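# Seat three sleeves on separate pins, band down

## Task

As each of the three sleeves arrives, slide it onto its own pin with the coloured band at the bottom and press it until it sits on the table. Guide it straight on, because a sleeve that lands on a pin's rim and slips down from there may not count.

## Robot and tools

Robot: two arms, left_arm and right_arm. Each carries a five-fingered hand: a right hand on right_arm and a mirrored left hand on left_arm. Per the calibration, left_arm's base is near (-0.012, +0.339, 0) m and right_arm's near (-0.059, -0.422, 0) m.

Scene frame: origin at table height, halfway between the nominal bases. +z is up, +x points out over the table, and +y is toward left_arm. Reported hand positions (metres), orientations (quat_wxyz) and velocities use this frame. The positions can be off by a few centimetres.

Hand point: a spot fixed to the palm, 0.15 m out from the wrist flange. Its +z runs along the straight fingers, which extend 0.06 to 0.07 m past it. Its +y points out of the palm. Its +x runs across the palm away from the thumb on the right hand and toward the thumb on the left hand. A bracket on the little-finger side of the wrist can strike objects. With the fingers level, the wrist can sit lower than the hand and reach the table first.

Row layout (execute_actions and move): one flat list of 28 numbers covering both arms, each in [-1, 1]. Numbers 1-6 are left_arm dx, dy, dz, rx, ry, rz. Numbers 7-12 are the left hand motors: thumb_turn, thumb_bend, index, middle, ring, little. Number 13 is left force_limit and 14 is left speed. Numbers 15-28 give the same fourteen values for right_arm and the right hand. The six pose numbers are offsets, not poses. They are measured from the arm's current "Hand target" along that target's own axes. 1.0 equals 0.6 m of travel or 180 degrees of turn. rx, ry, rz together form a single rotation vector. All zeros means stay at, or return to, the Hand target. Repeating a nonzero offset moves the arm again. Each step, the commanded orientation is clipped to within 32 degrees of the measured one.

Hand motors are absolute targets: -1 is open and +1 is closed. For thumb_turn, +1 places the thumb opposite the fingers, which is needed to grasp a 0.035 to 0.065 m object. force_limit runs linearly from about 0 N at -1 to 10 N at +1, or 15 N for the thumb motors. speed climbs to full at +0.48; use -0.94 or lower for a soft grip. No value means "unchanged". To keep a hand as it is, resend the eight hand numbers from the last row actually run for it. If no row has run yet, send its hand_measured values, then hand_force_limit and hand_speed. To loosen a grip, send a target more open than hand_measured.

execute_actions(actions, cameras): actions is a list of actions. Each action holds up to 15 rows, one per 1/30 s step. A short action repeats its last row. Every row in an action is an offset from the Hand target as it stood when that action began. An empty actions list returns camera images. cameras takes names from cam_head_left, cam_head_right, cam_high, cam_low, cam_left_wrist, cam_right_wrist, or ["all"].

move(target, speed, blend, stop_force, zero, blocking, cameras): drives each hand point in a straight line to its offset target. target is either one 28-number row or a list of up to 15 rows. Every row in the list is measured from the same starting Hand targets, not from the previous row. speed is in m/s, from 0.002 to 3.6, default 0.25; rotation is capped at twice that in rad/s. blend is the corner rounding in metres; 0 stops at each target. stop_force is in N, from 3 to 120, and ends an arm's path when the wrist sensor feels that much resistance. Use it with slow motion to detect when a sleeve bottoms out. Omit it when pulling away from contact, and don't trust it while the hand is rotating. zero (default true) re-zeros the sensor before the move. blocking=false returns early but cannot be combined with stop_force. Paths ignore obstacles, and steer them around an arm's own base. The result adds a "move:" line with an ending such as done, off_target, moving, held or fault, plus any limits (paced, held).

wait(seconds 0 to 10): lets time pass while the arms hold. stop(): brakes a running move. zoom_image(camera, region [x0,y0,x1,y1] in pixels, max 504x504): gives a close-up of the newest image. show_instructions(): shows the reference pages. zero_wrist_force(arm): re-zeros that wrist sensor. finished_scene(scene): ends the current scene, given by its number, and cannot be undone.

Results: Hand target is the last commanded pose, and the hand often settles a little short of it. Other fields include end_effector_position and velocities, joint positions and torques, and Wrist force/torque in the flange's axes, with a third line showing the peak. hand_measured, hand_stopped_by (moving, target, force, stalled, fault) and hand_load_n are listed in motor order. A grip that is lost shows up as hand_load_n falling to near 0. Motor heat appears as a MOTOR HOT line.

Avoid: dropping sleeves or letting them fall from any height, and letting anything leave the table. Don't release a sleeve while it is still moving, or let it catch on a pin's rim. Avoid fast hits, hard presses and bringing the two arms or hands into contact. A push over about 150 N, or a joint torque over its limit (24.9 N m for the wrist joints), stops the arm for 10 s. Arms are stiff, so a target even slightly past firm contact can trigger that. Don't squeeze too hard, and don't hold arms stretched out for long. Loose objects may occasionally be nudged by an outside push.

Each tool is called as name([rows], argument=value, ...), one row to a line, values as JSON.

Reference images:

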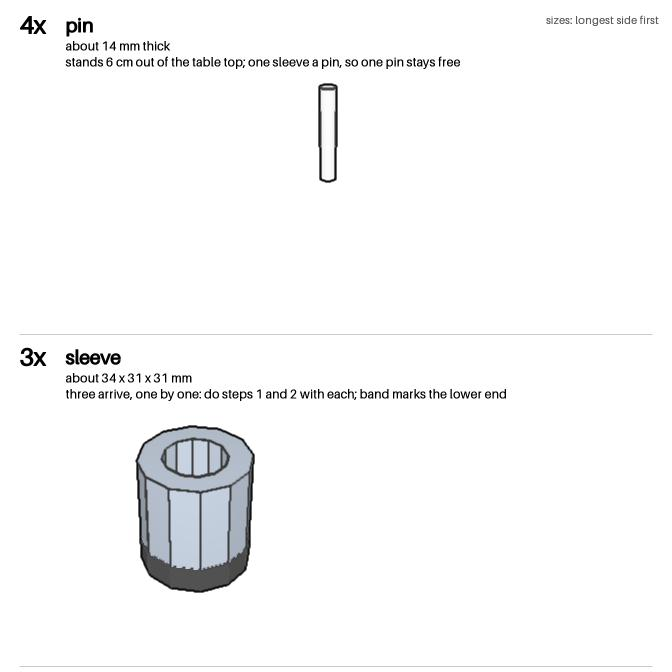

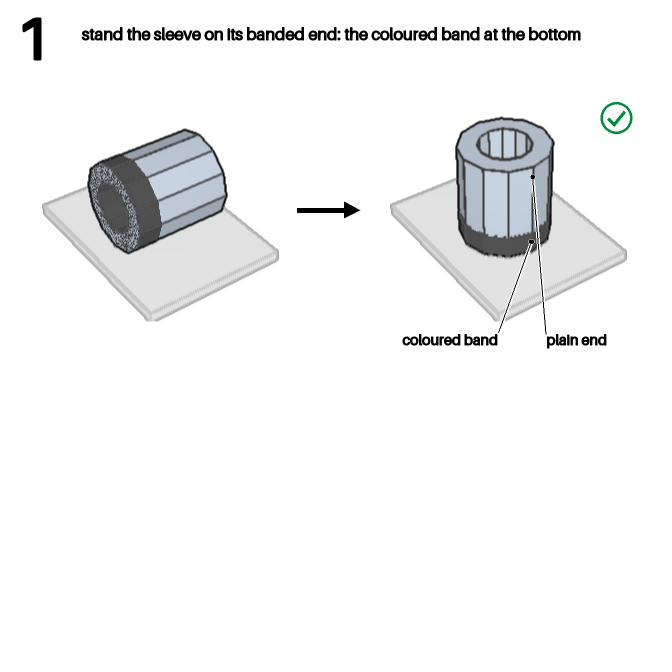

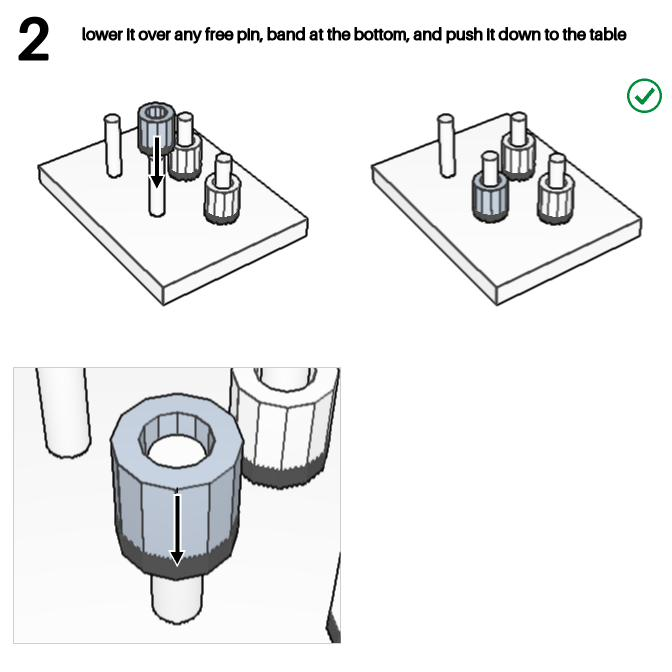

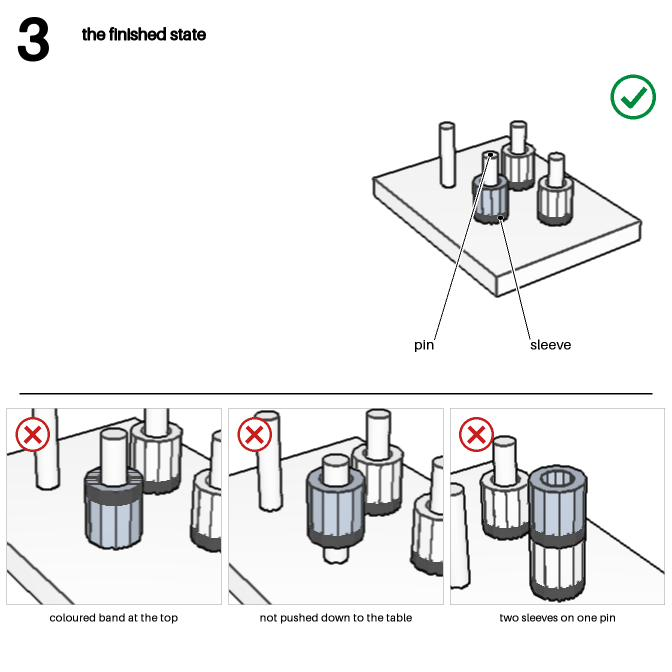

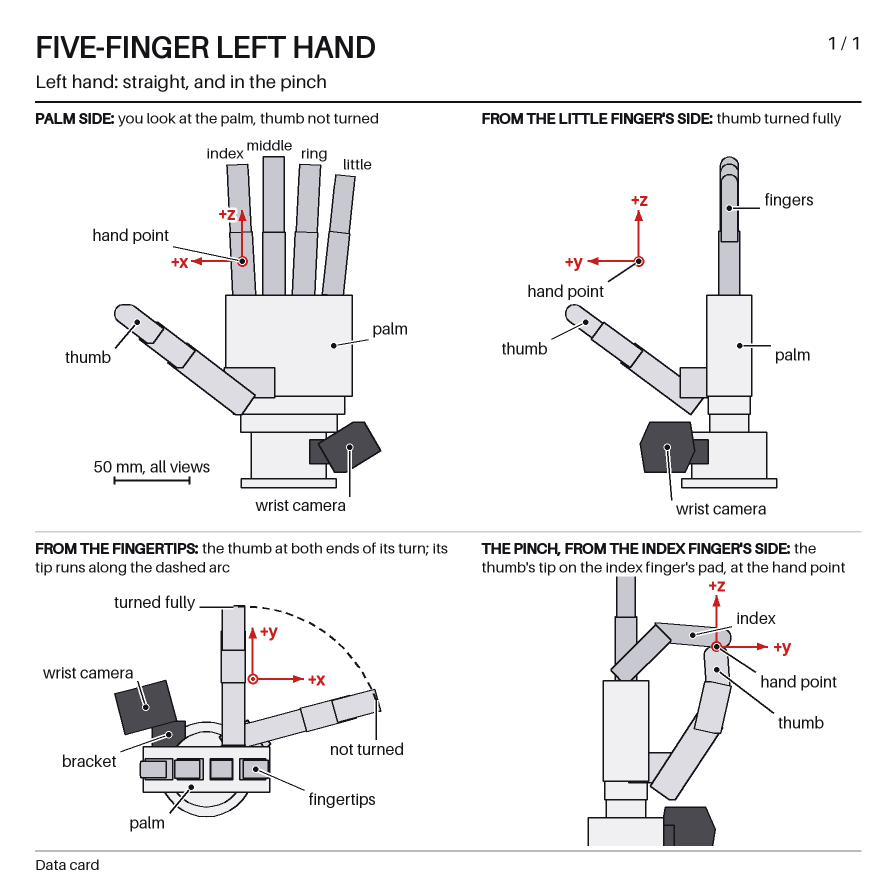

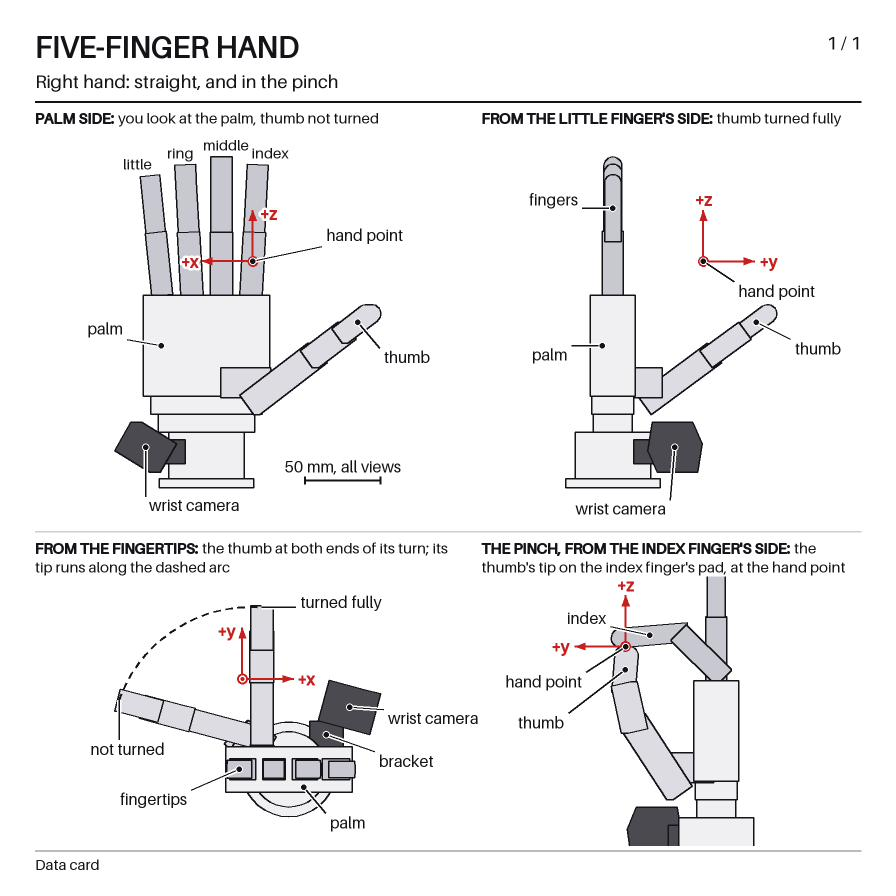

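## Session

execute_actions(actions=[])

Scene clock: 0.00 s.
left_arm: end_effector_position=(+0.3795, +0.2717, +0.3260) hand_measured=(-1.000, -1.000, -1.000, -1.000, -1.000, -1.000) hand_load_n=(+0.0, +0.0, +0.0, +0.0, +0.0, +0.0) hand_stopped_by=(target, target, target, target, target, target) hand_force_limit=0.00 hand_speed=-0.80 end_effector_quat_wxyz=(-0.049, +0.798, -0.597, -0.072) | right_arm: end_effector_position=(+0.5651, -0.2131, +0.3767) hand_measured=(-1.000, -1.000, -1.000, -1.000, -1.000, -1.000) hand_load_n=(+0.0, +0.0, +0.0, +0.0, +0.0, +0.0) hand_stopped_by=(target, target, target, target, target, target) hand_force_limit=0.00 hand_speed=-0.80 end_effector_quat_wxyz=(+0.209, -0.063, +0.976, +0.018)
Joint positions: left_arm=[3.328 -1.923 -1.185 1.508 -1.743 3.011] | right_arm=[-0.012 -1.041 0.776 1.418 1.507 -1.692]
Joint velocities: within noise
Joint torques (N m): no reading
Motor temperatures (°C): left_arm=[29 37 44 36 41 33] | right_arm=[33 26 33 38 42 37]
Wrist force (N): no reading
Wrist torque (N m): no reading
Wrist force, peak (N): no reading
Hand target: left_arm +0.3795, +0.2717, +0.3260; -0.049, +0.798, -0.597, -0.072 | right_arm +0.5651, -0.2131, +0.3767; +0.209, -0.063, +0.976, +0.018

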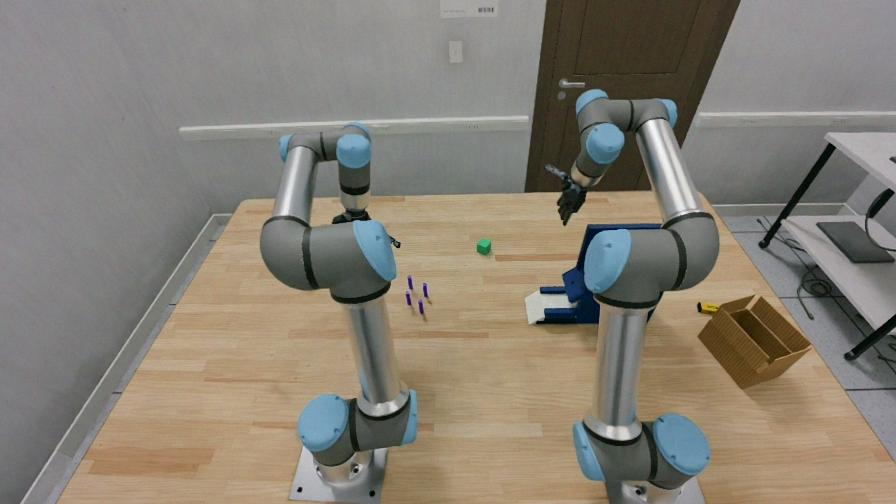

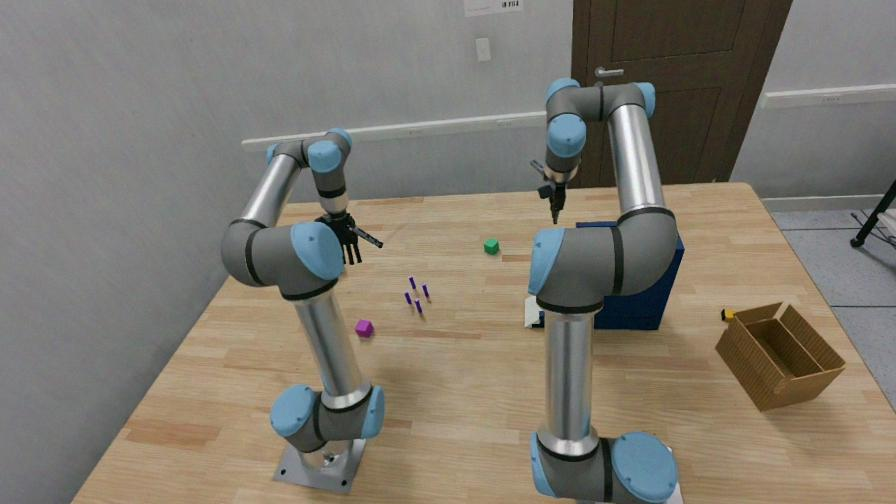

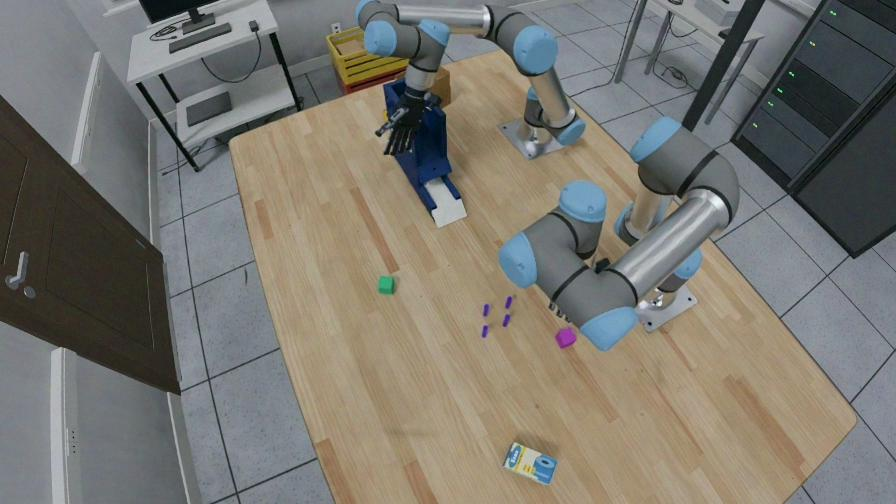

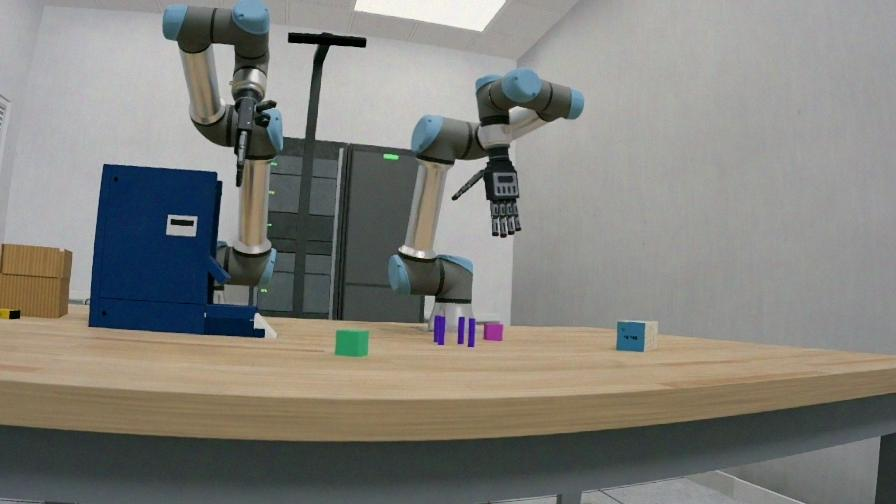

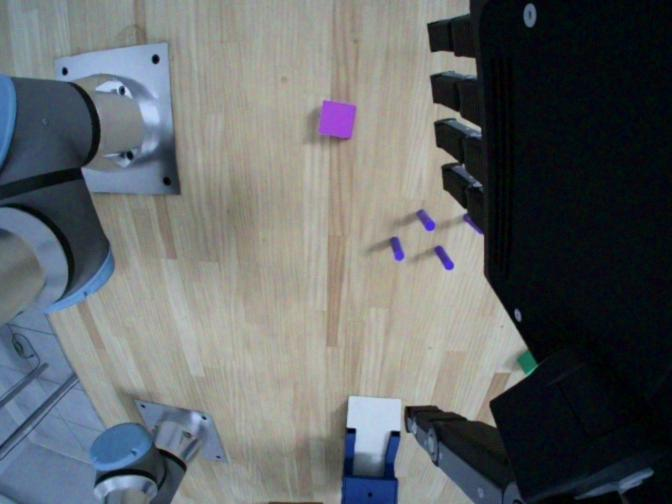

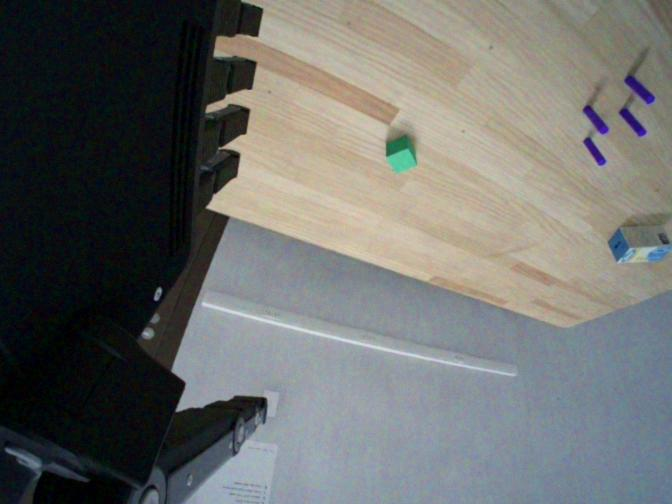

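zoom_image(camera="cam_high", region=[360, 60, 640, 360])

zoom_image(camera="cam_head_left", region=[360, 180, 700, 371])

wait(seconds=1, cameras=["cam_head_left", "cam_head_right", "cam_high", "cam_low", "cam_left_wrist"])

Scaled by 1.680 from the camera's 896x504 image, which has a finer 1280x720 frame.

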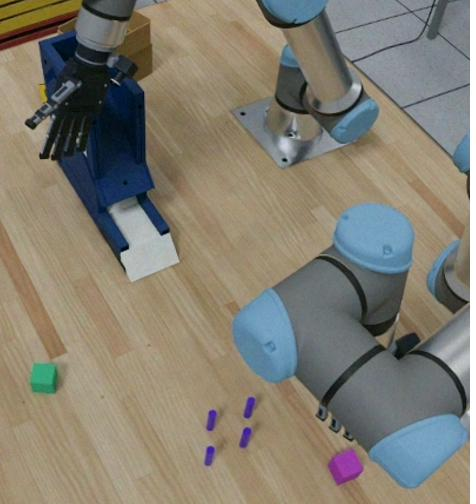

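Scaled by 1.482 from the camera's 896x504 image, which has a finer 1280x720 frame.

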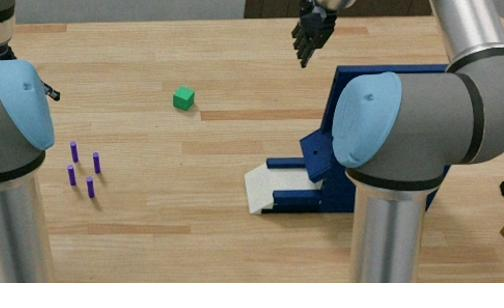

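Scene clock: 4.83 s.
left_arm: end_effector_position=(+0.3795, +0.2717, +0.3260) hand_measured=(-1.000, -1.000, -1.000, -1.000, -1.000, -1.000) hand_load_n=(+0.0, +0.0, +0.0, +0.0, +0.0, +0.0) hand_stopped_by=(target, target, target, target, target, target) hand_force_limit=0.00 hand_speed=-0.80 end_effector_quat_wxyz=(-0.049, +0.798, -0.597, -0.072) | right_arm: end_effector_position=(+0.5651, -0.2131, +0.3767) hand_measured=(-1.000, -1.000, -1.000, -1.000, -1.000, -1.000) hand_load_n=(+0.0, +0.0, +0.0, +0.0, -0.5, +0.0) hand_stopped_by=(target, target, target, target, target, target) hand_force_limit=0.00 hand_speed=-0.80 end_effector_quat_wxyz=(+0.209, -0.063, +0.976, +0.018)
Joint positions: left_arm=[3.328 -1.923 -1.185 1.508 -1.743 3.011] | right_arm=[-0.012 -1.041 0.776 1.418 1.507 -1.692]
Joint torques (N m): left_arm=[0.64 32.51 18.95 -2.68 -0.44 0.08] | right_arm=[-0.51 -40.66 -19.01 1.62 -0.23 0.12]
Wrist force (N): left_arm=[-0.1 0.2 0.0] | right_arm=[-0.3 -0.2 -0.3]
Wrist torque (N m): left_arm=[0.03 0.01 -0.01] | right_arm=[-0.02 0.06 -0.03]
Wrist force, peak (N): left_arm=[0.0 -0.2 0.5] | right_arm=[-0.3 -0.2 -0.3]
Hand target: left_arm +0.3795, +0.2717, +0.3260; -0.049, +0.798, -0.597, -0.072 | right_arm +0.5651, -0.2131, +0.3767; +0.209, -0.063, +0.976, +0.018
wait: 1.00 s; at rest from the start
Images, in order (width x height): cam_head_left 896x504, cam_head_right 896x504, cam_high 896x504, cam_low 896x504, cam_left_wrist 672x504.

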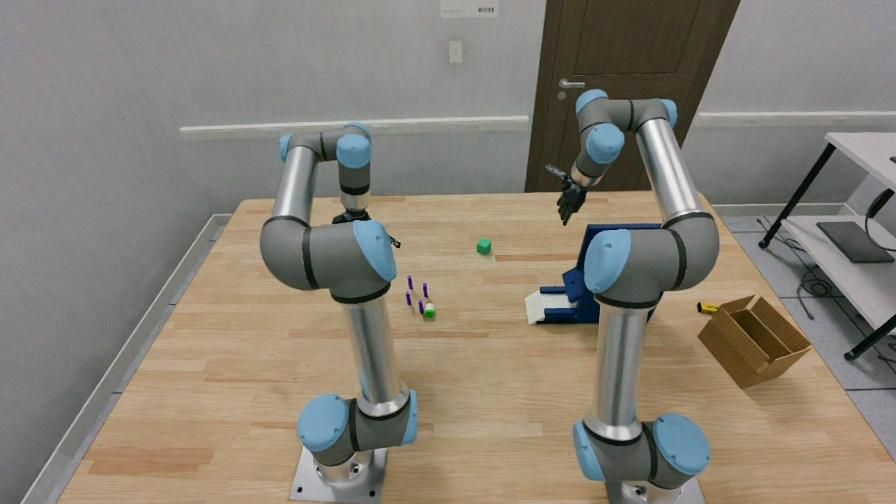

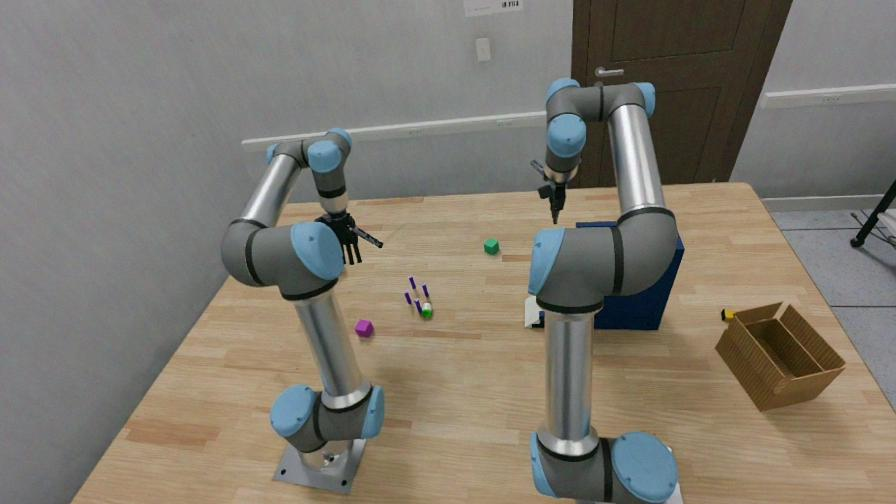

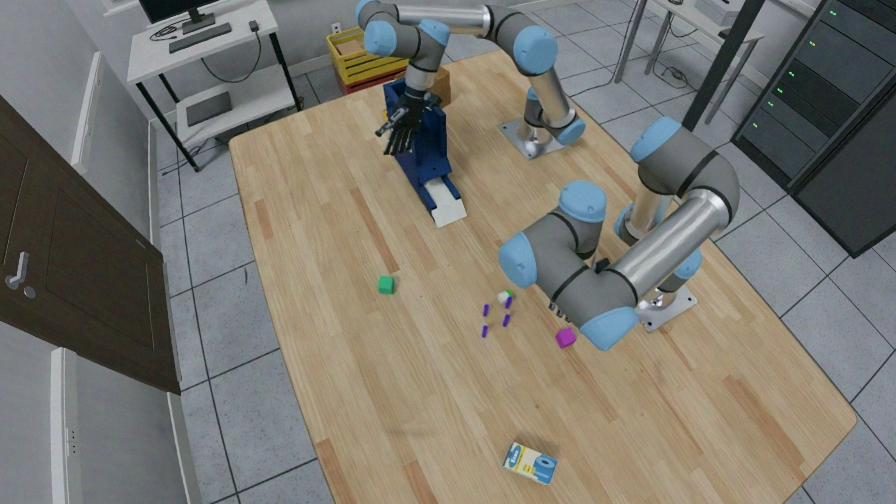

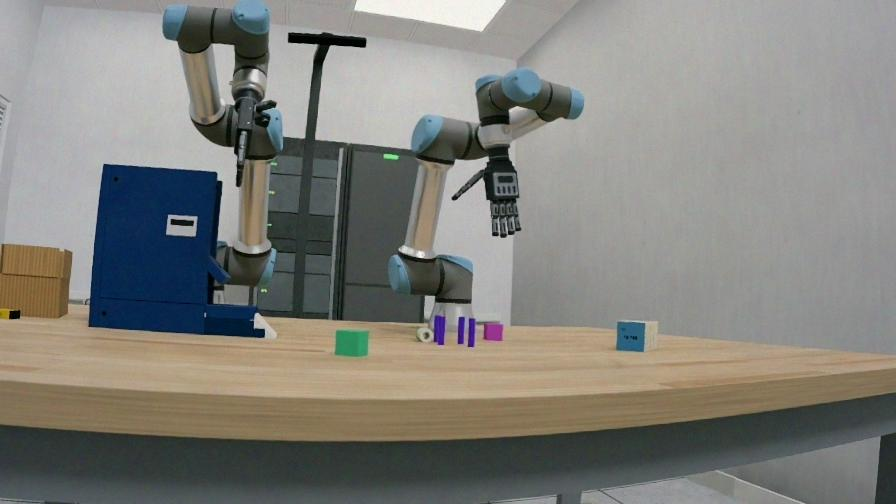

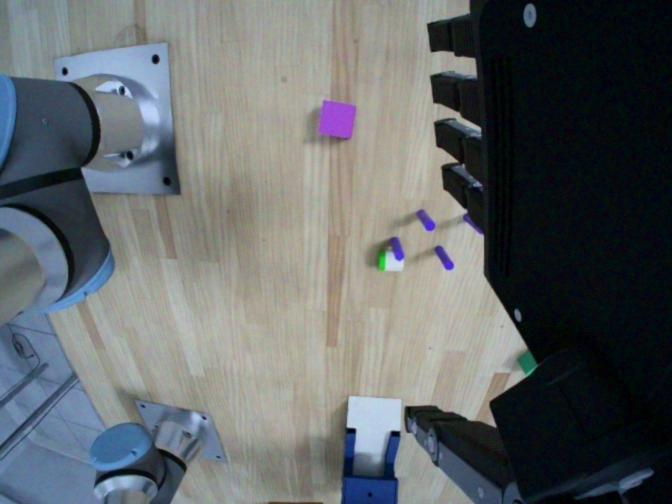

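zoom_image(camera="cam_head_left", region=[380, 260, 460, 340])

zoom_image(camera="cam_head_right", region=[340, 260, 440, 345])

zoom_image(camera="cam_high", region=[460, 270, 580, 360])

zoom_image(camera="cam_low", region=[400, 300, 520, 360])

zoom_image(camera="cam_left_wrist", region=[290, 80, 510, 300])

Scaled by 6.300 from the camera's 896x504 image, which has a finer 1280x720 frame.

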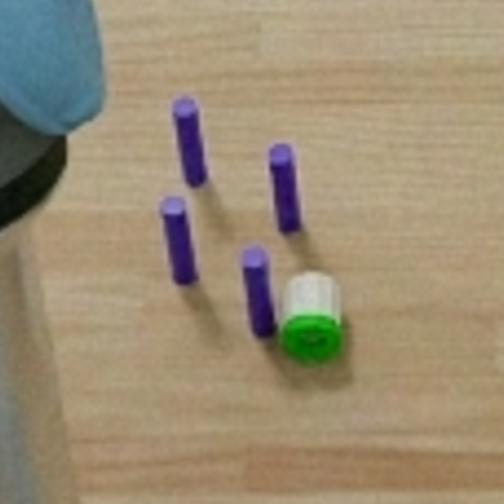

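Scaled by 5.040 from the camera's 896x504 image, which has a finer 1280x720 frame.

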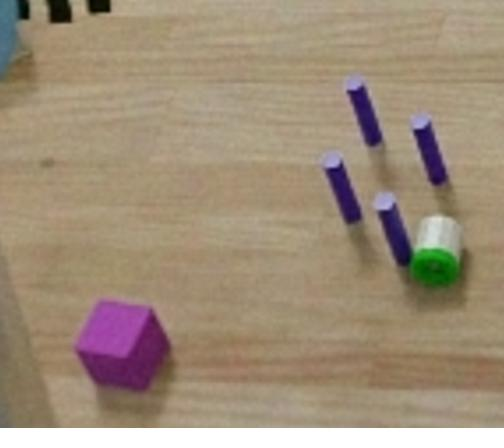

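Scaled by 4.200 from the camera's 896x504 image, which has a finer 1280x720 frame.

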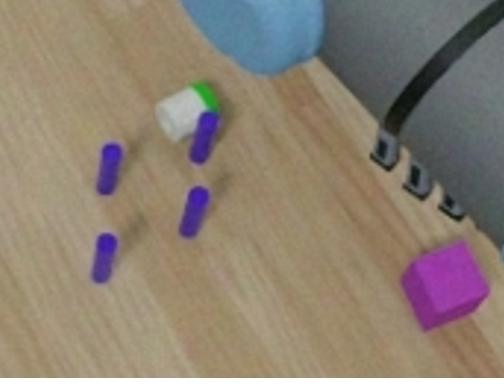

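Scaled by 4.200 from the camera's 896x504 image, which has a finer 1280x720 frame.

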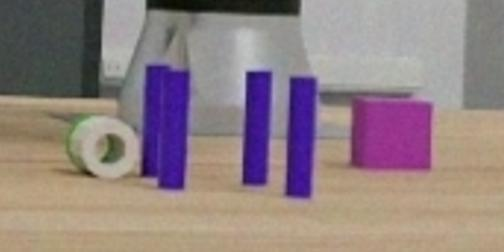

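Scaled by 2.291 from the camera's 672x504 image, which has a finer 960x720 frame.

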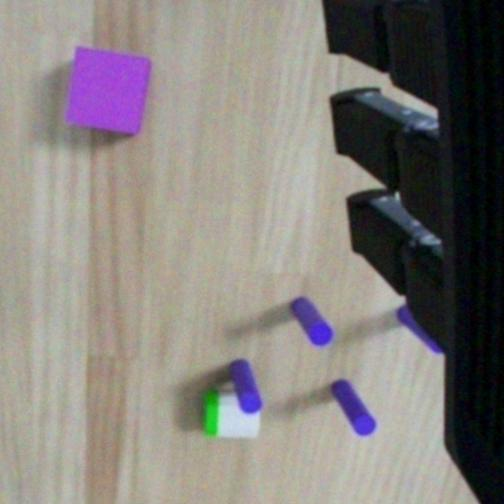

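move(target=[0,0,0,0,0,0,-1,-1,-1,-1,-1,-1,0,-0.8,0.110,0.365,0.095,-0.0944,0.1122,-0.4515,-1,-1,-1,1,1,1,0,0], cameras=["all"])

Scene clock: 89.00 s.
left_arm: end_effector_position=(+0.3795, +0.2717, +0.3260) hand_measured=(-1.000, -1.000, -1.000, -1.000, -1.000, -1.000) hand_load_n=(+0.0, +0.0, +0.0, +0.0, +0.0, +0.0) hand_stopped_by=(target, target, target, target, target, target) hand_force_limit=0.00 hand_speed=-0.80 end_effector_quat_wxyz=(-0.049, +0.798, -0.597, -0.072) | right_arm: end_effector_position=(+0.4989, -0.0008, +0.2985) hand_measured=(-1.000, -1.000, -1.000, +1.000, +1.000, +1.000) hand_load_n=(+0.0, +0.0, +0.0, +0.5, +0.0, +0.0) hand_stopped_by=(target, target, target, target, target, target) hand_force_limit=0.00 hand_speed=0.00 end_effector_quat_wxyz=(+0.196, -0.655, +0.729, -0.015)
Joint positions: left_arm=[3.328 -1.923 -1.185 1.508 -1.743 3.011] | right_arm=[0.323 -0.545 0.035 1.705 1.446 -2.683]
Joint torques (N m): left_arm=[0.24 41.7 20.78 -4.54 -0.93 1.19] | right_arm=[-3.3 -66.71 -14.46 3.78 1.42 2.18]
Wrist force (N): left_arm=[0.0 0.0 0.3] | right_arm=[0.3 -0.6 -0.4]
Wrist torque (N m): left_arm=[0.00 0.00 0.00] | right_arm=[0.00 -0.01 0.04]
Wrist force, peak (N): left_arm=[-0.3 0.0 0.6] | right_arm=[0.0 -0.8 -0.6]
Hand target: left_arm +0.3795, +0.2717, +0.3260; -0.049, +0.798, -0.597, -0.072 | right_arm +0.5001, -0.0001, +0.2995; +0.000, -0.707, +0.707, +0.000
Off the commanded pose: left_arm 0.000 m, 0 deg | right_arm 0.002 m, 23 deg.
elbow stopped short (right arm): the move would have taken joint 3 (elbow) straighter than the controller allows.
move: off_target (right_arm)

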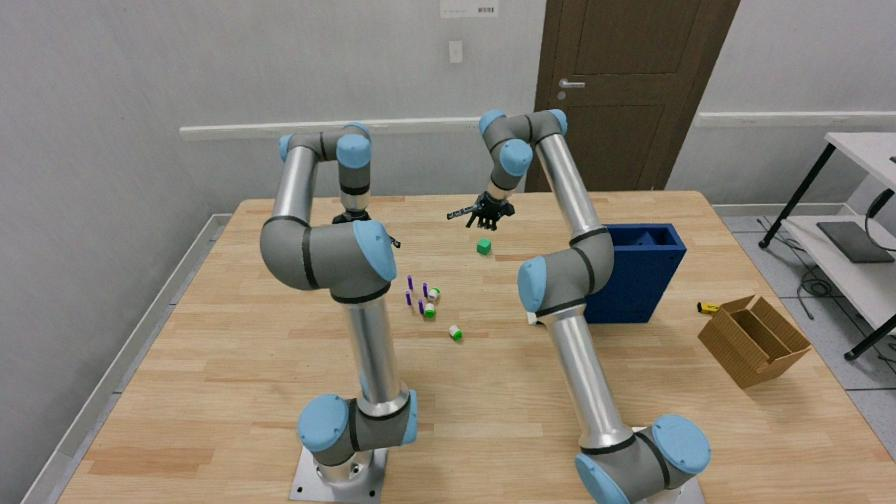

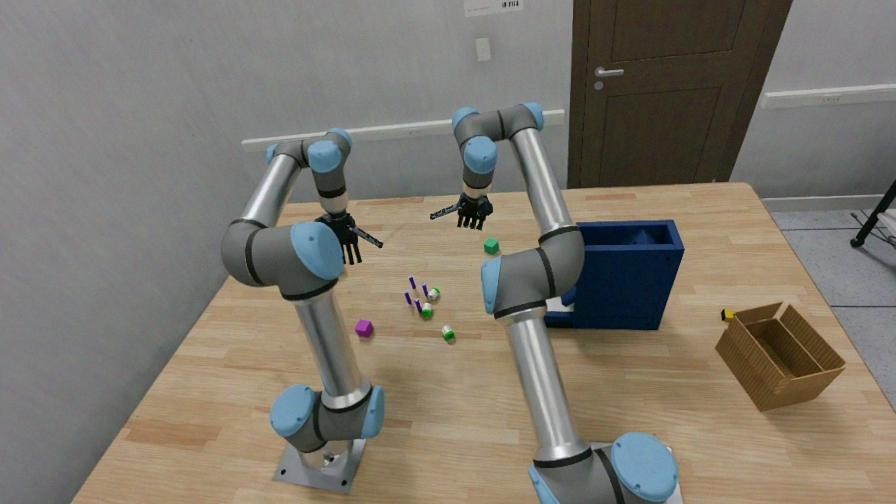

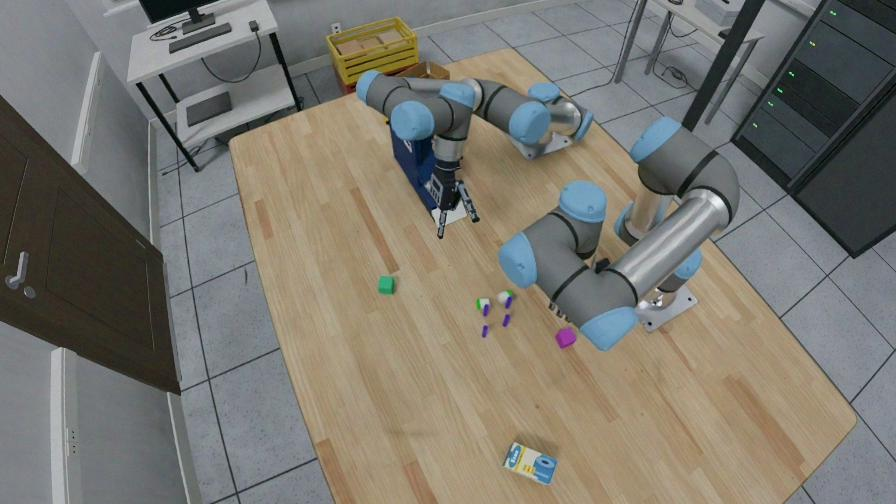

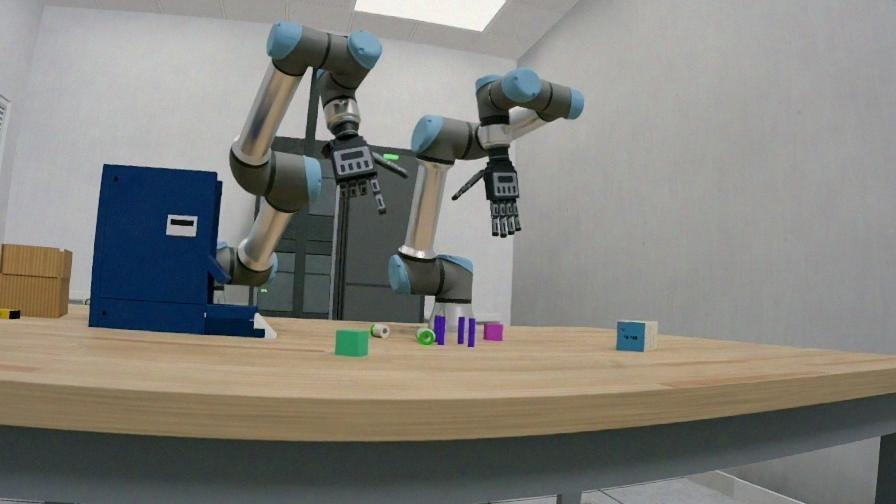

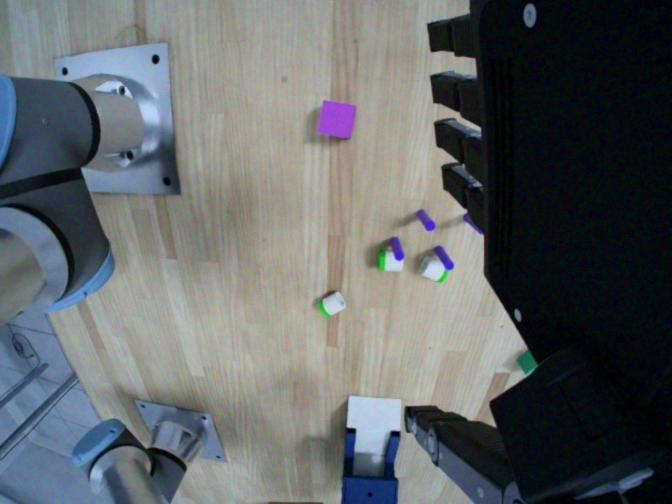

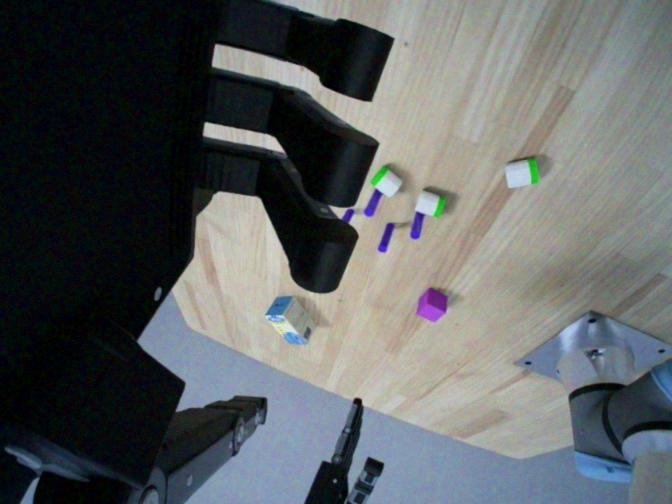

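zoom_image(camera="cam_left_wrist", region=[290, 190, 490, 340])

zoom_image(camera="cam_right_wrist", region=[330, 130, 560, 300])

zoom_image(camera="cam_head_left", region=[390, 260, 480, 350])

Scaled by 2.520 from the camera's 672x504 image, which has a finer 960x720 frame.

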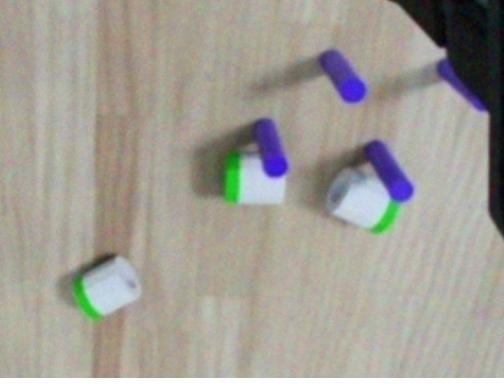

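Scaled by 2.191 from the camera's 672x504 image, which has a finer 960x720 frame.

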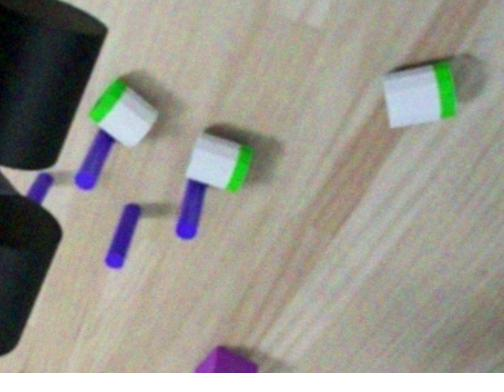

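Scaled by 5.600 from the camera's 896x504 image, which has a finer 1280x720 frame.

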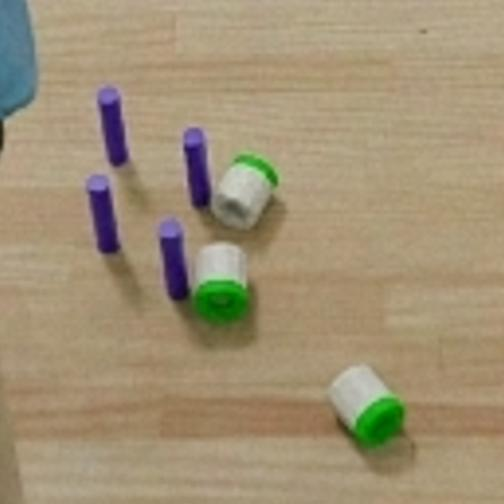

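move(target=[0.3855,0.1937,0.2488,0.3389,0.2989,0.3775,1,-0.2,-0.6,-0.6,1,1,-0.4,0,0,0,0,0,0,0,-1,-1,-1,1,1,1,0,0], cameras=["all"], speed=0.2)

Scene clock: 160.07 s.
left_arm: end_effector_position=(+0.3238, +0.0447, +0.1397) hand_measured=(+1.000, -0.200, -0.600, -0.600, +1.000, +1.000) hand_load_n=(+0.0, +0.5, +0.0, +0.0, +0.0, +0.0) hand_stopped_by=(target, target, target, target, target, target) hand_force_limit=-0.40 hand_speed=0.00 end_effector_quat_wxyz=(+0.117, -0.181, +0.821, -0.529) | right_arm: end_effector_position=(+0.4989, -0.0008, +0.2986) hand_measured=(-1.000, -1.000, -1.000, +1.000, +1.000, +1.000) hand_load_n=(+0.0, +0.0, +0.0, +0.0, +0.0, +0.0) hand_stopped_by=(target, target, target, target, target, target) hand_force_limit=0.00 hand_speed=0.00 end_effector_quat_wxyz=(+0.196, -0.655, +0.729, -0.015)
Joint positions: left_arm=[3.302 -1.643 -2.137 2.792 -0.517 4.065] | right_arm=[0.323 -0.546 0.035 1.705 1.446 -2.683]
Joint torques (N m): left_arm=[9.32 31.84 27.81 -3 1.9 -0.41] | right_arm=[-5.61 -48.05 -10.97 3.72 -2.77 2.16]
Wrist force (N): left_arm=[1.4 -2.6 2.2] | right_arm=[0.1 -0.5 -0.2]
Wrist torque (N m): left_arm=[-0.29 -0.05 0.30] | right_arm=[0.01 0.02 0.02]
Wrist force, peak (N): left_arm=[1.9 -2.9 1.9] | right_arm=[0.4 -0.9 -0.6]
Hand target: left_arm +0.3238, +0.0448, +0.1398; +0.118, -0.181, +0.821, -0.529 | right_arm +0.5001, -0.0001, +0.2995; +0.000, -0.707, +0.707, +0.000
Off the commanded pose: left_arm 0.000 m, 0 deg | right_arm 0.002 m, 23 deg.
elbow stopped short (right arm): the move would have taken joint 3 (elbow) straighter than the controller allows.
move: off_target (right_arm)

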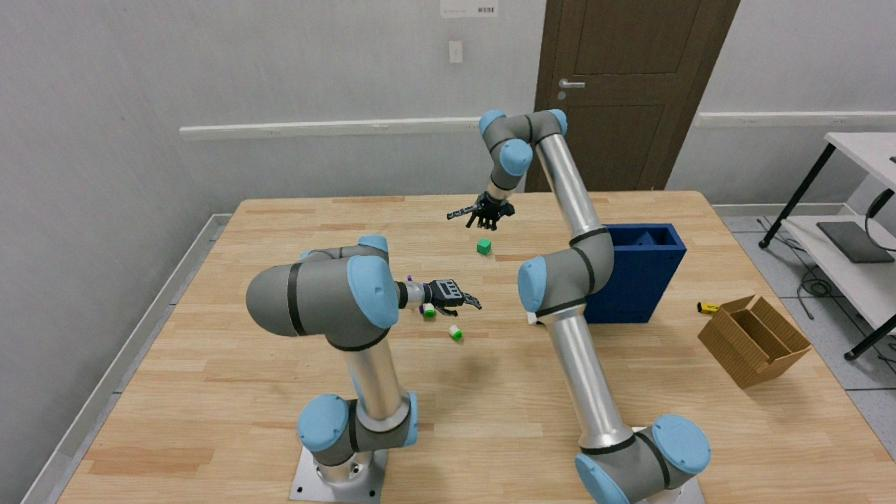

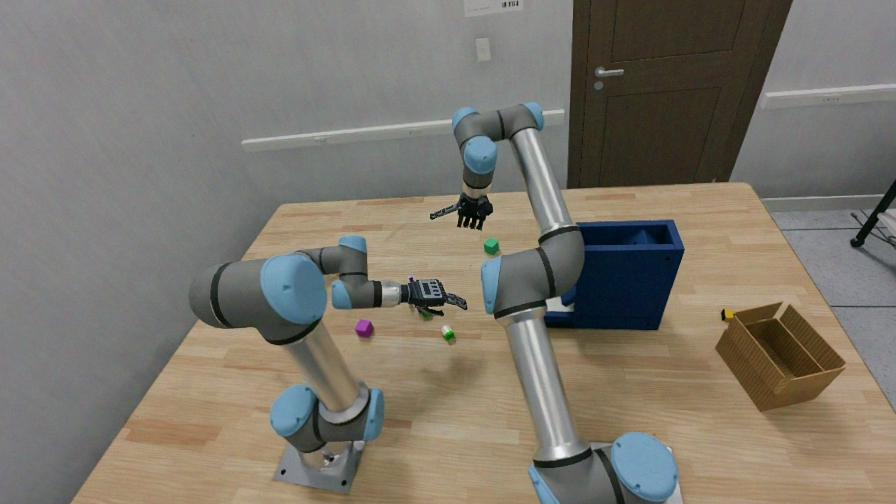

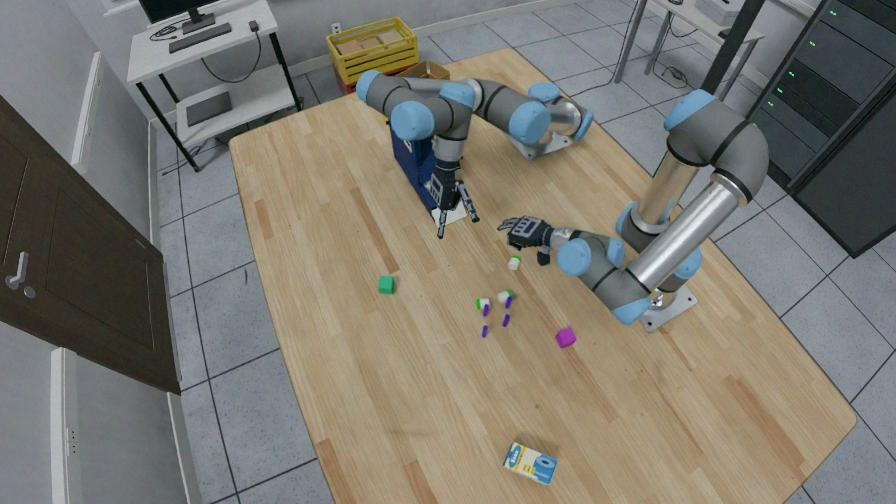

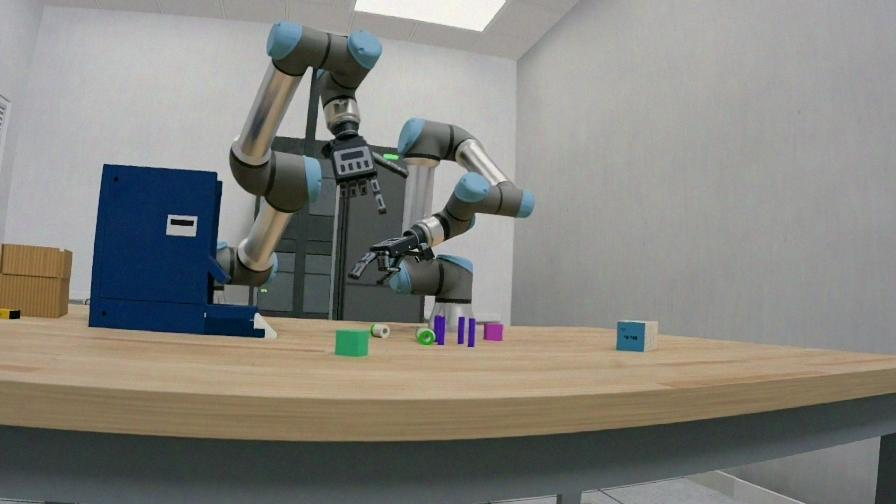

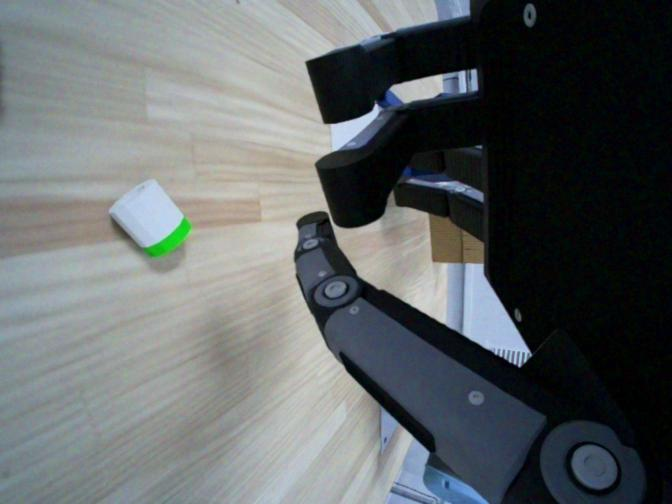

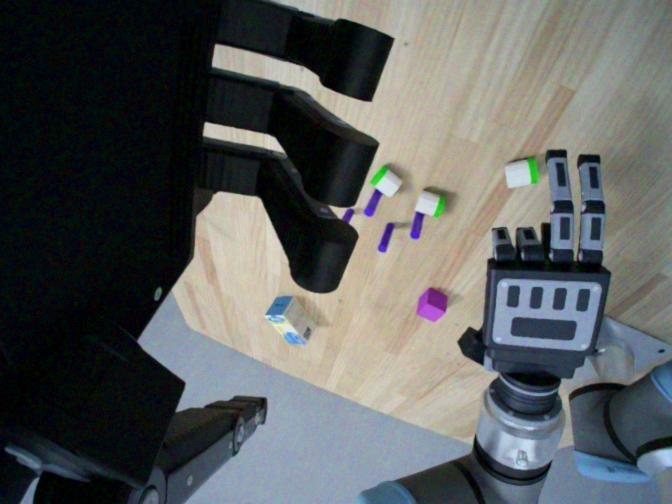

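zoom_image(camera="cam_low", region=[330, 220, 480, 360])

zoom_image(camera="cam_head_right", region=[380, 260, 500, 350])

zoom_image(camera="cam_high", region=[470, 200, 570, 350])

Scaled by 3.360 from the camera's 896x504 image, which has a finer 1280x720 frame.

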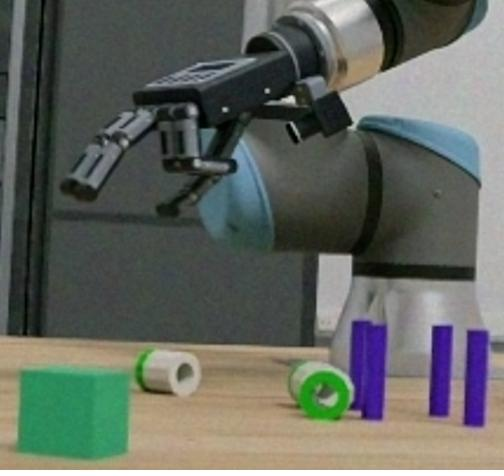

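Scaled by 4.200 from the camera's 896x504 image, which has a finer 1280x720 frame.

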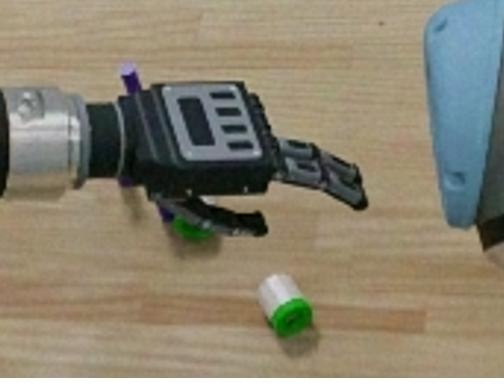

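Scaled by 3.360 from the camera's 896x504 image, which has a finer 1280x720 frame.

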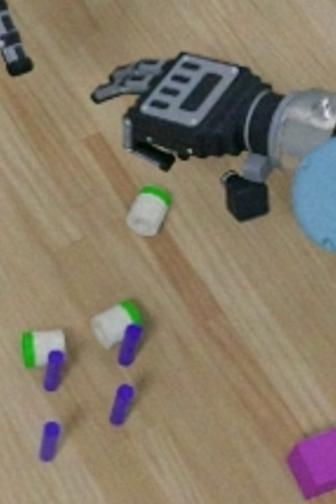

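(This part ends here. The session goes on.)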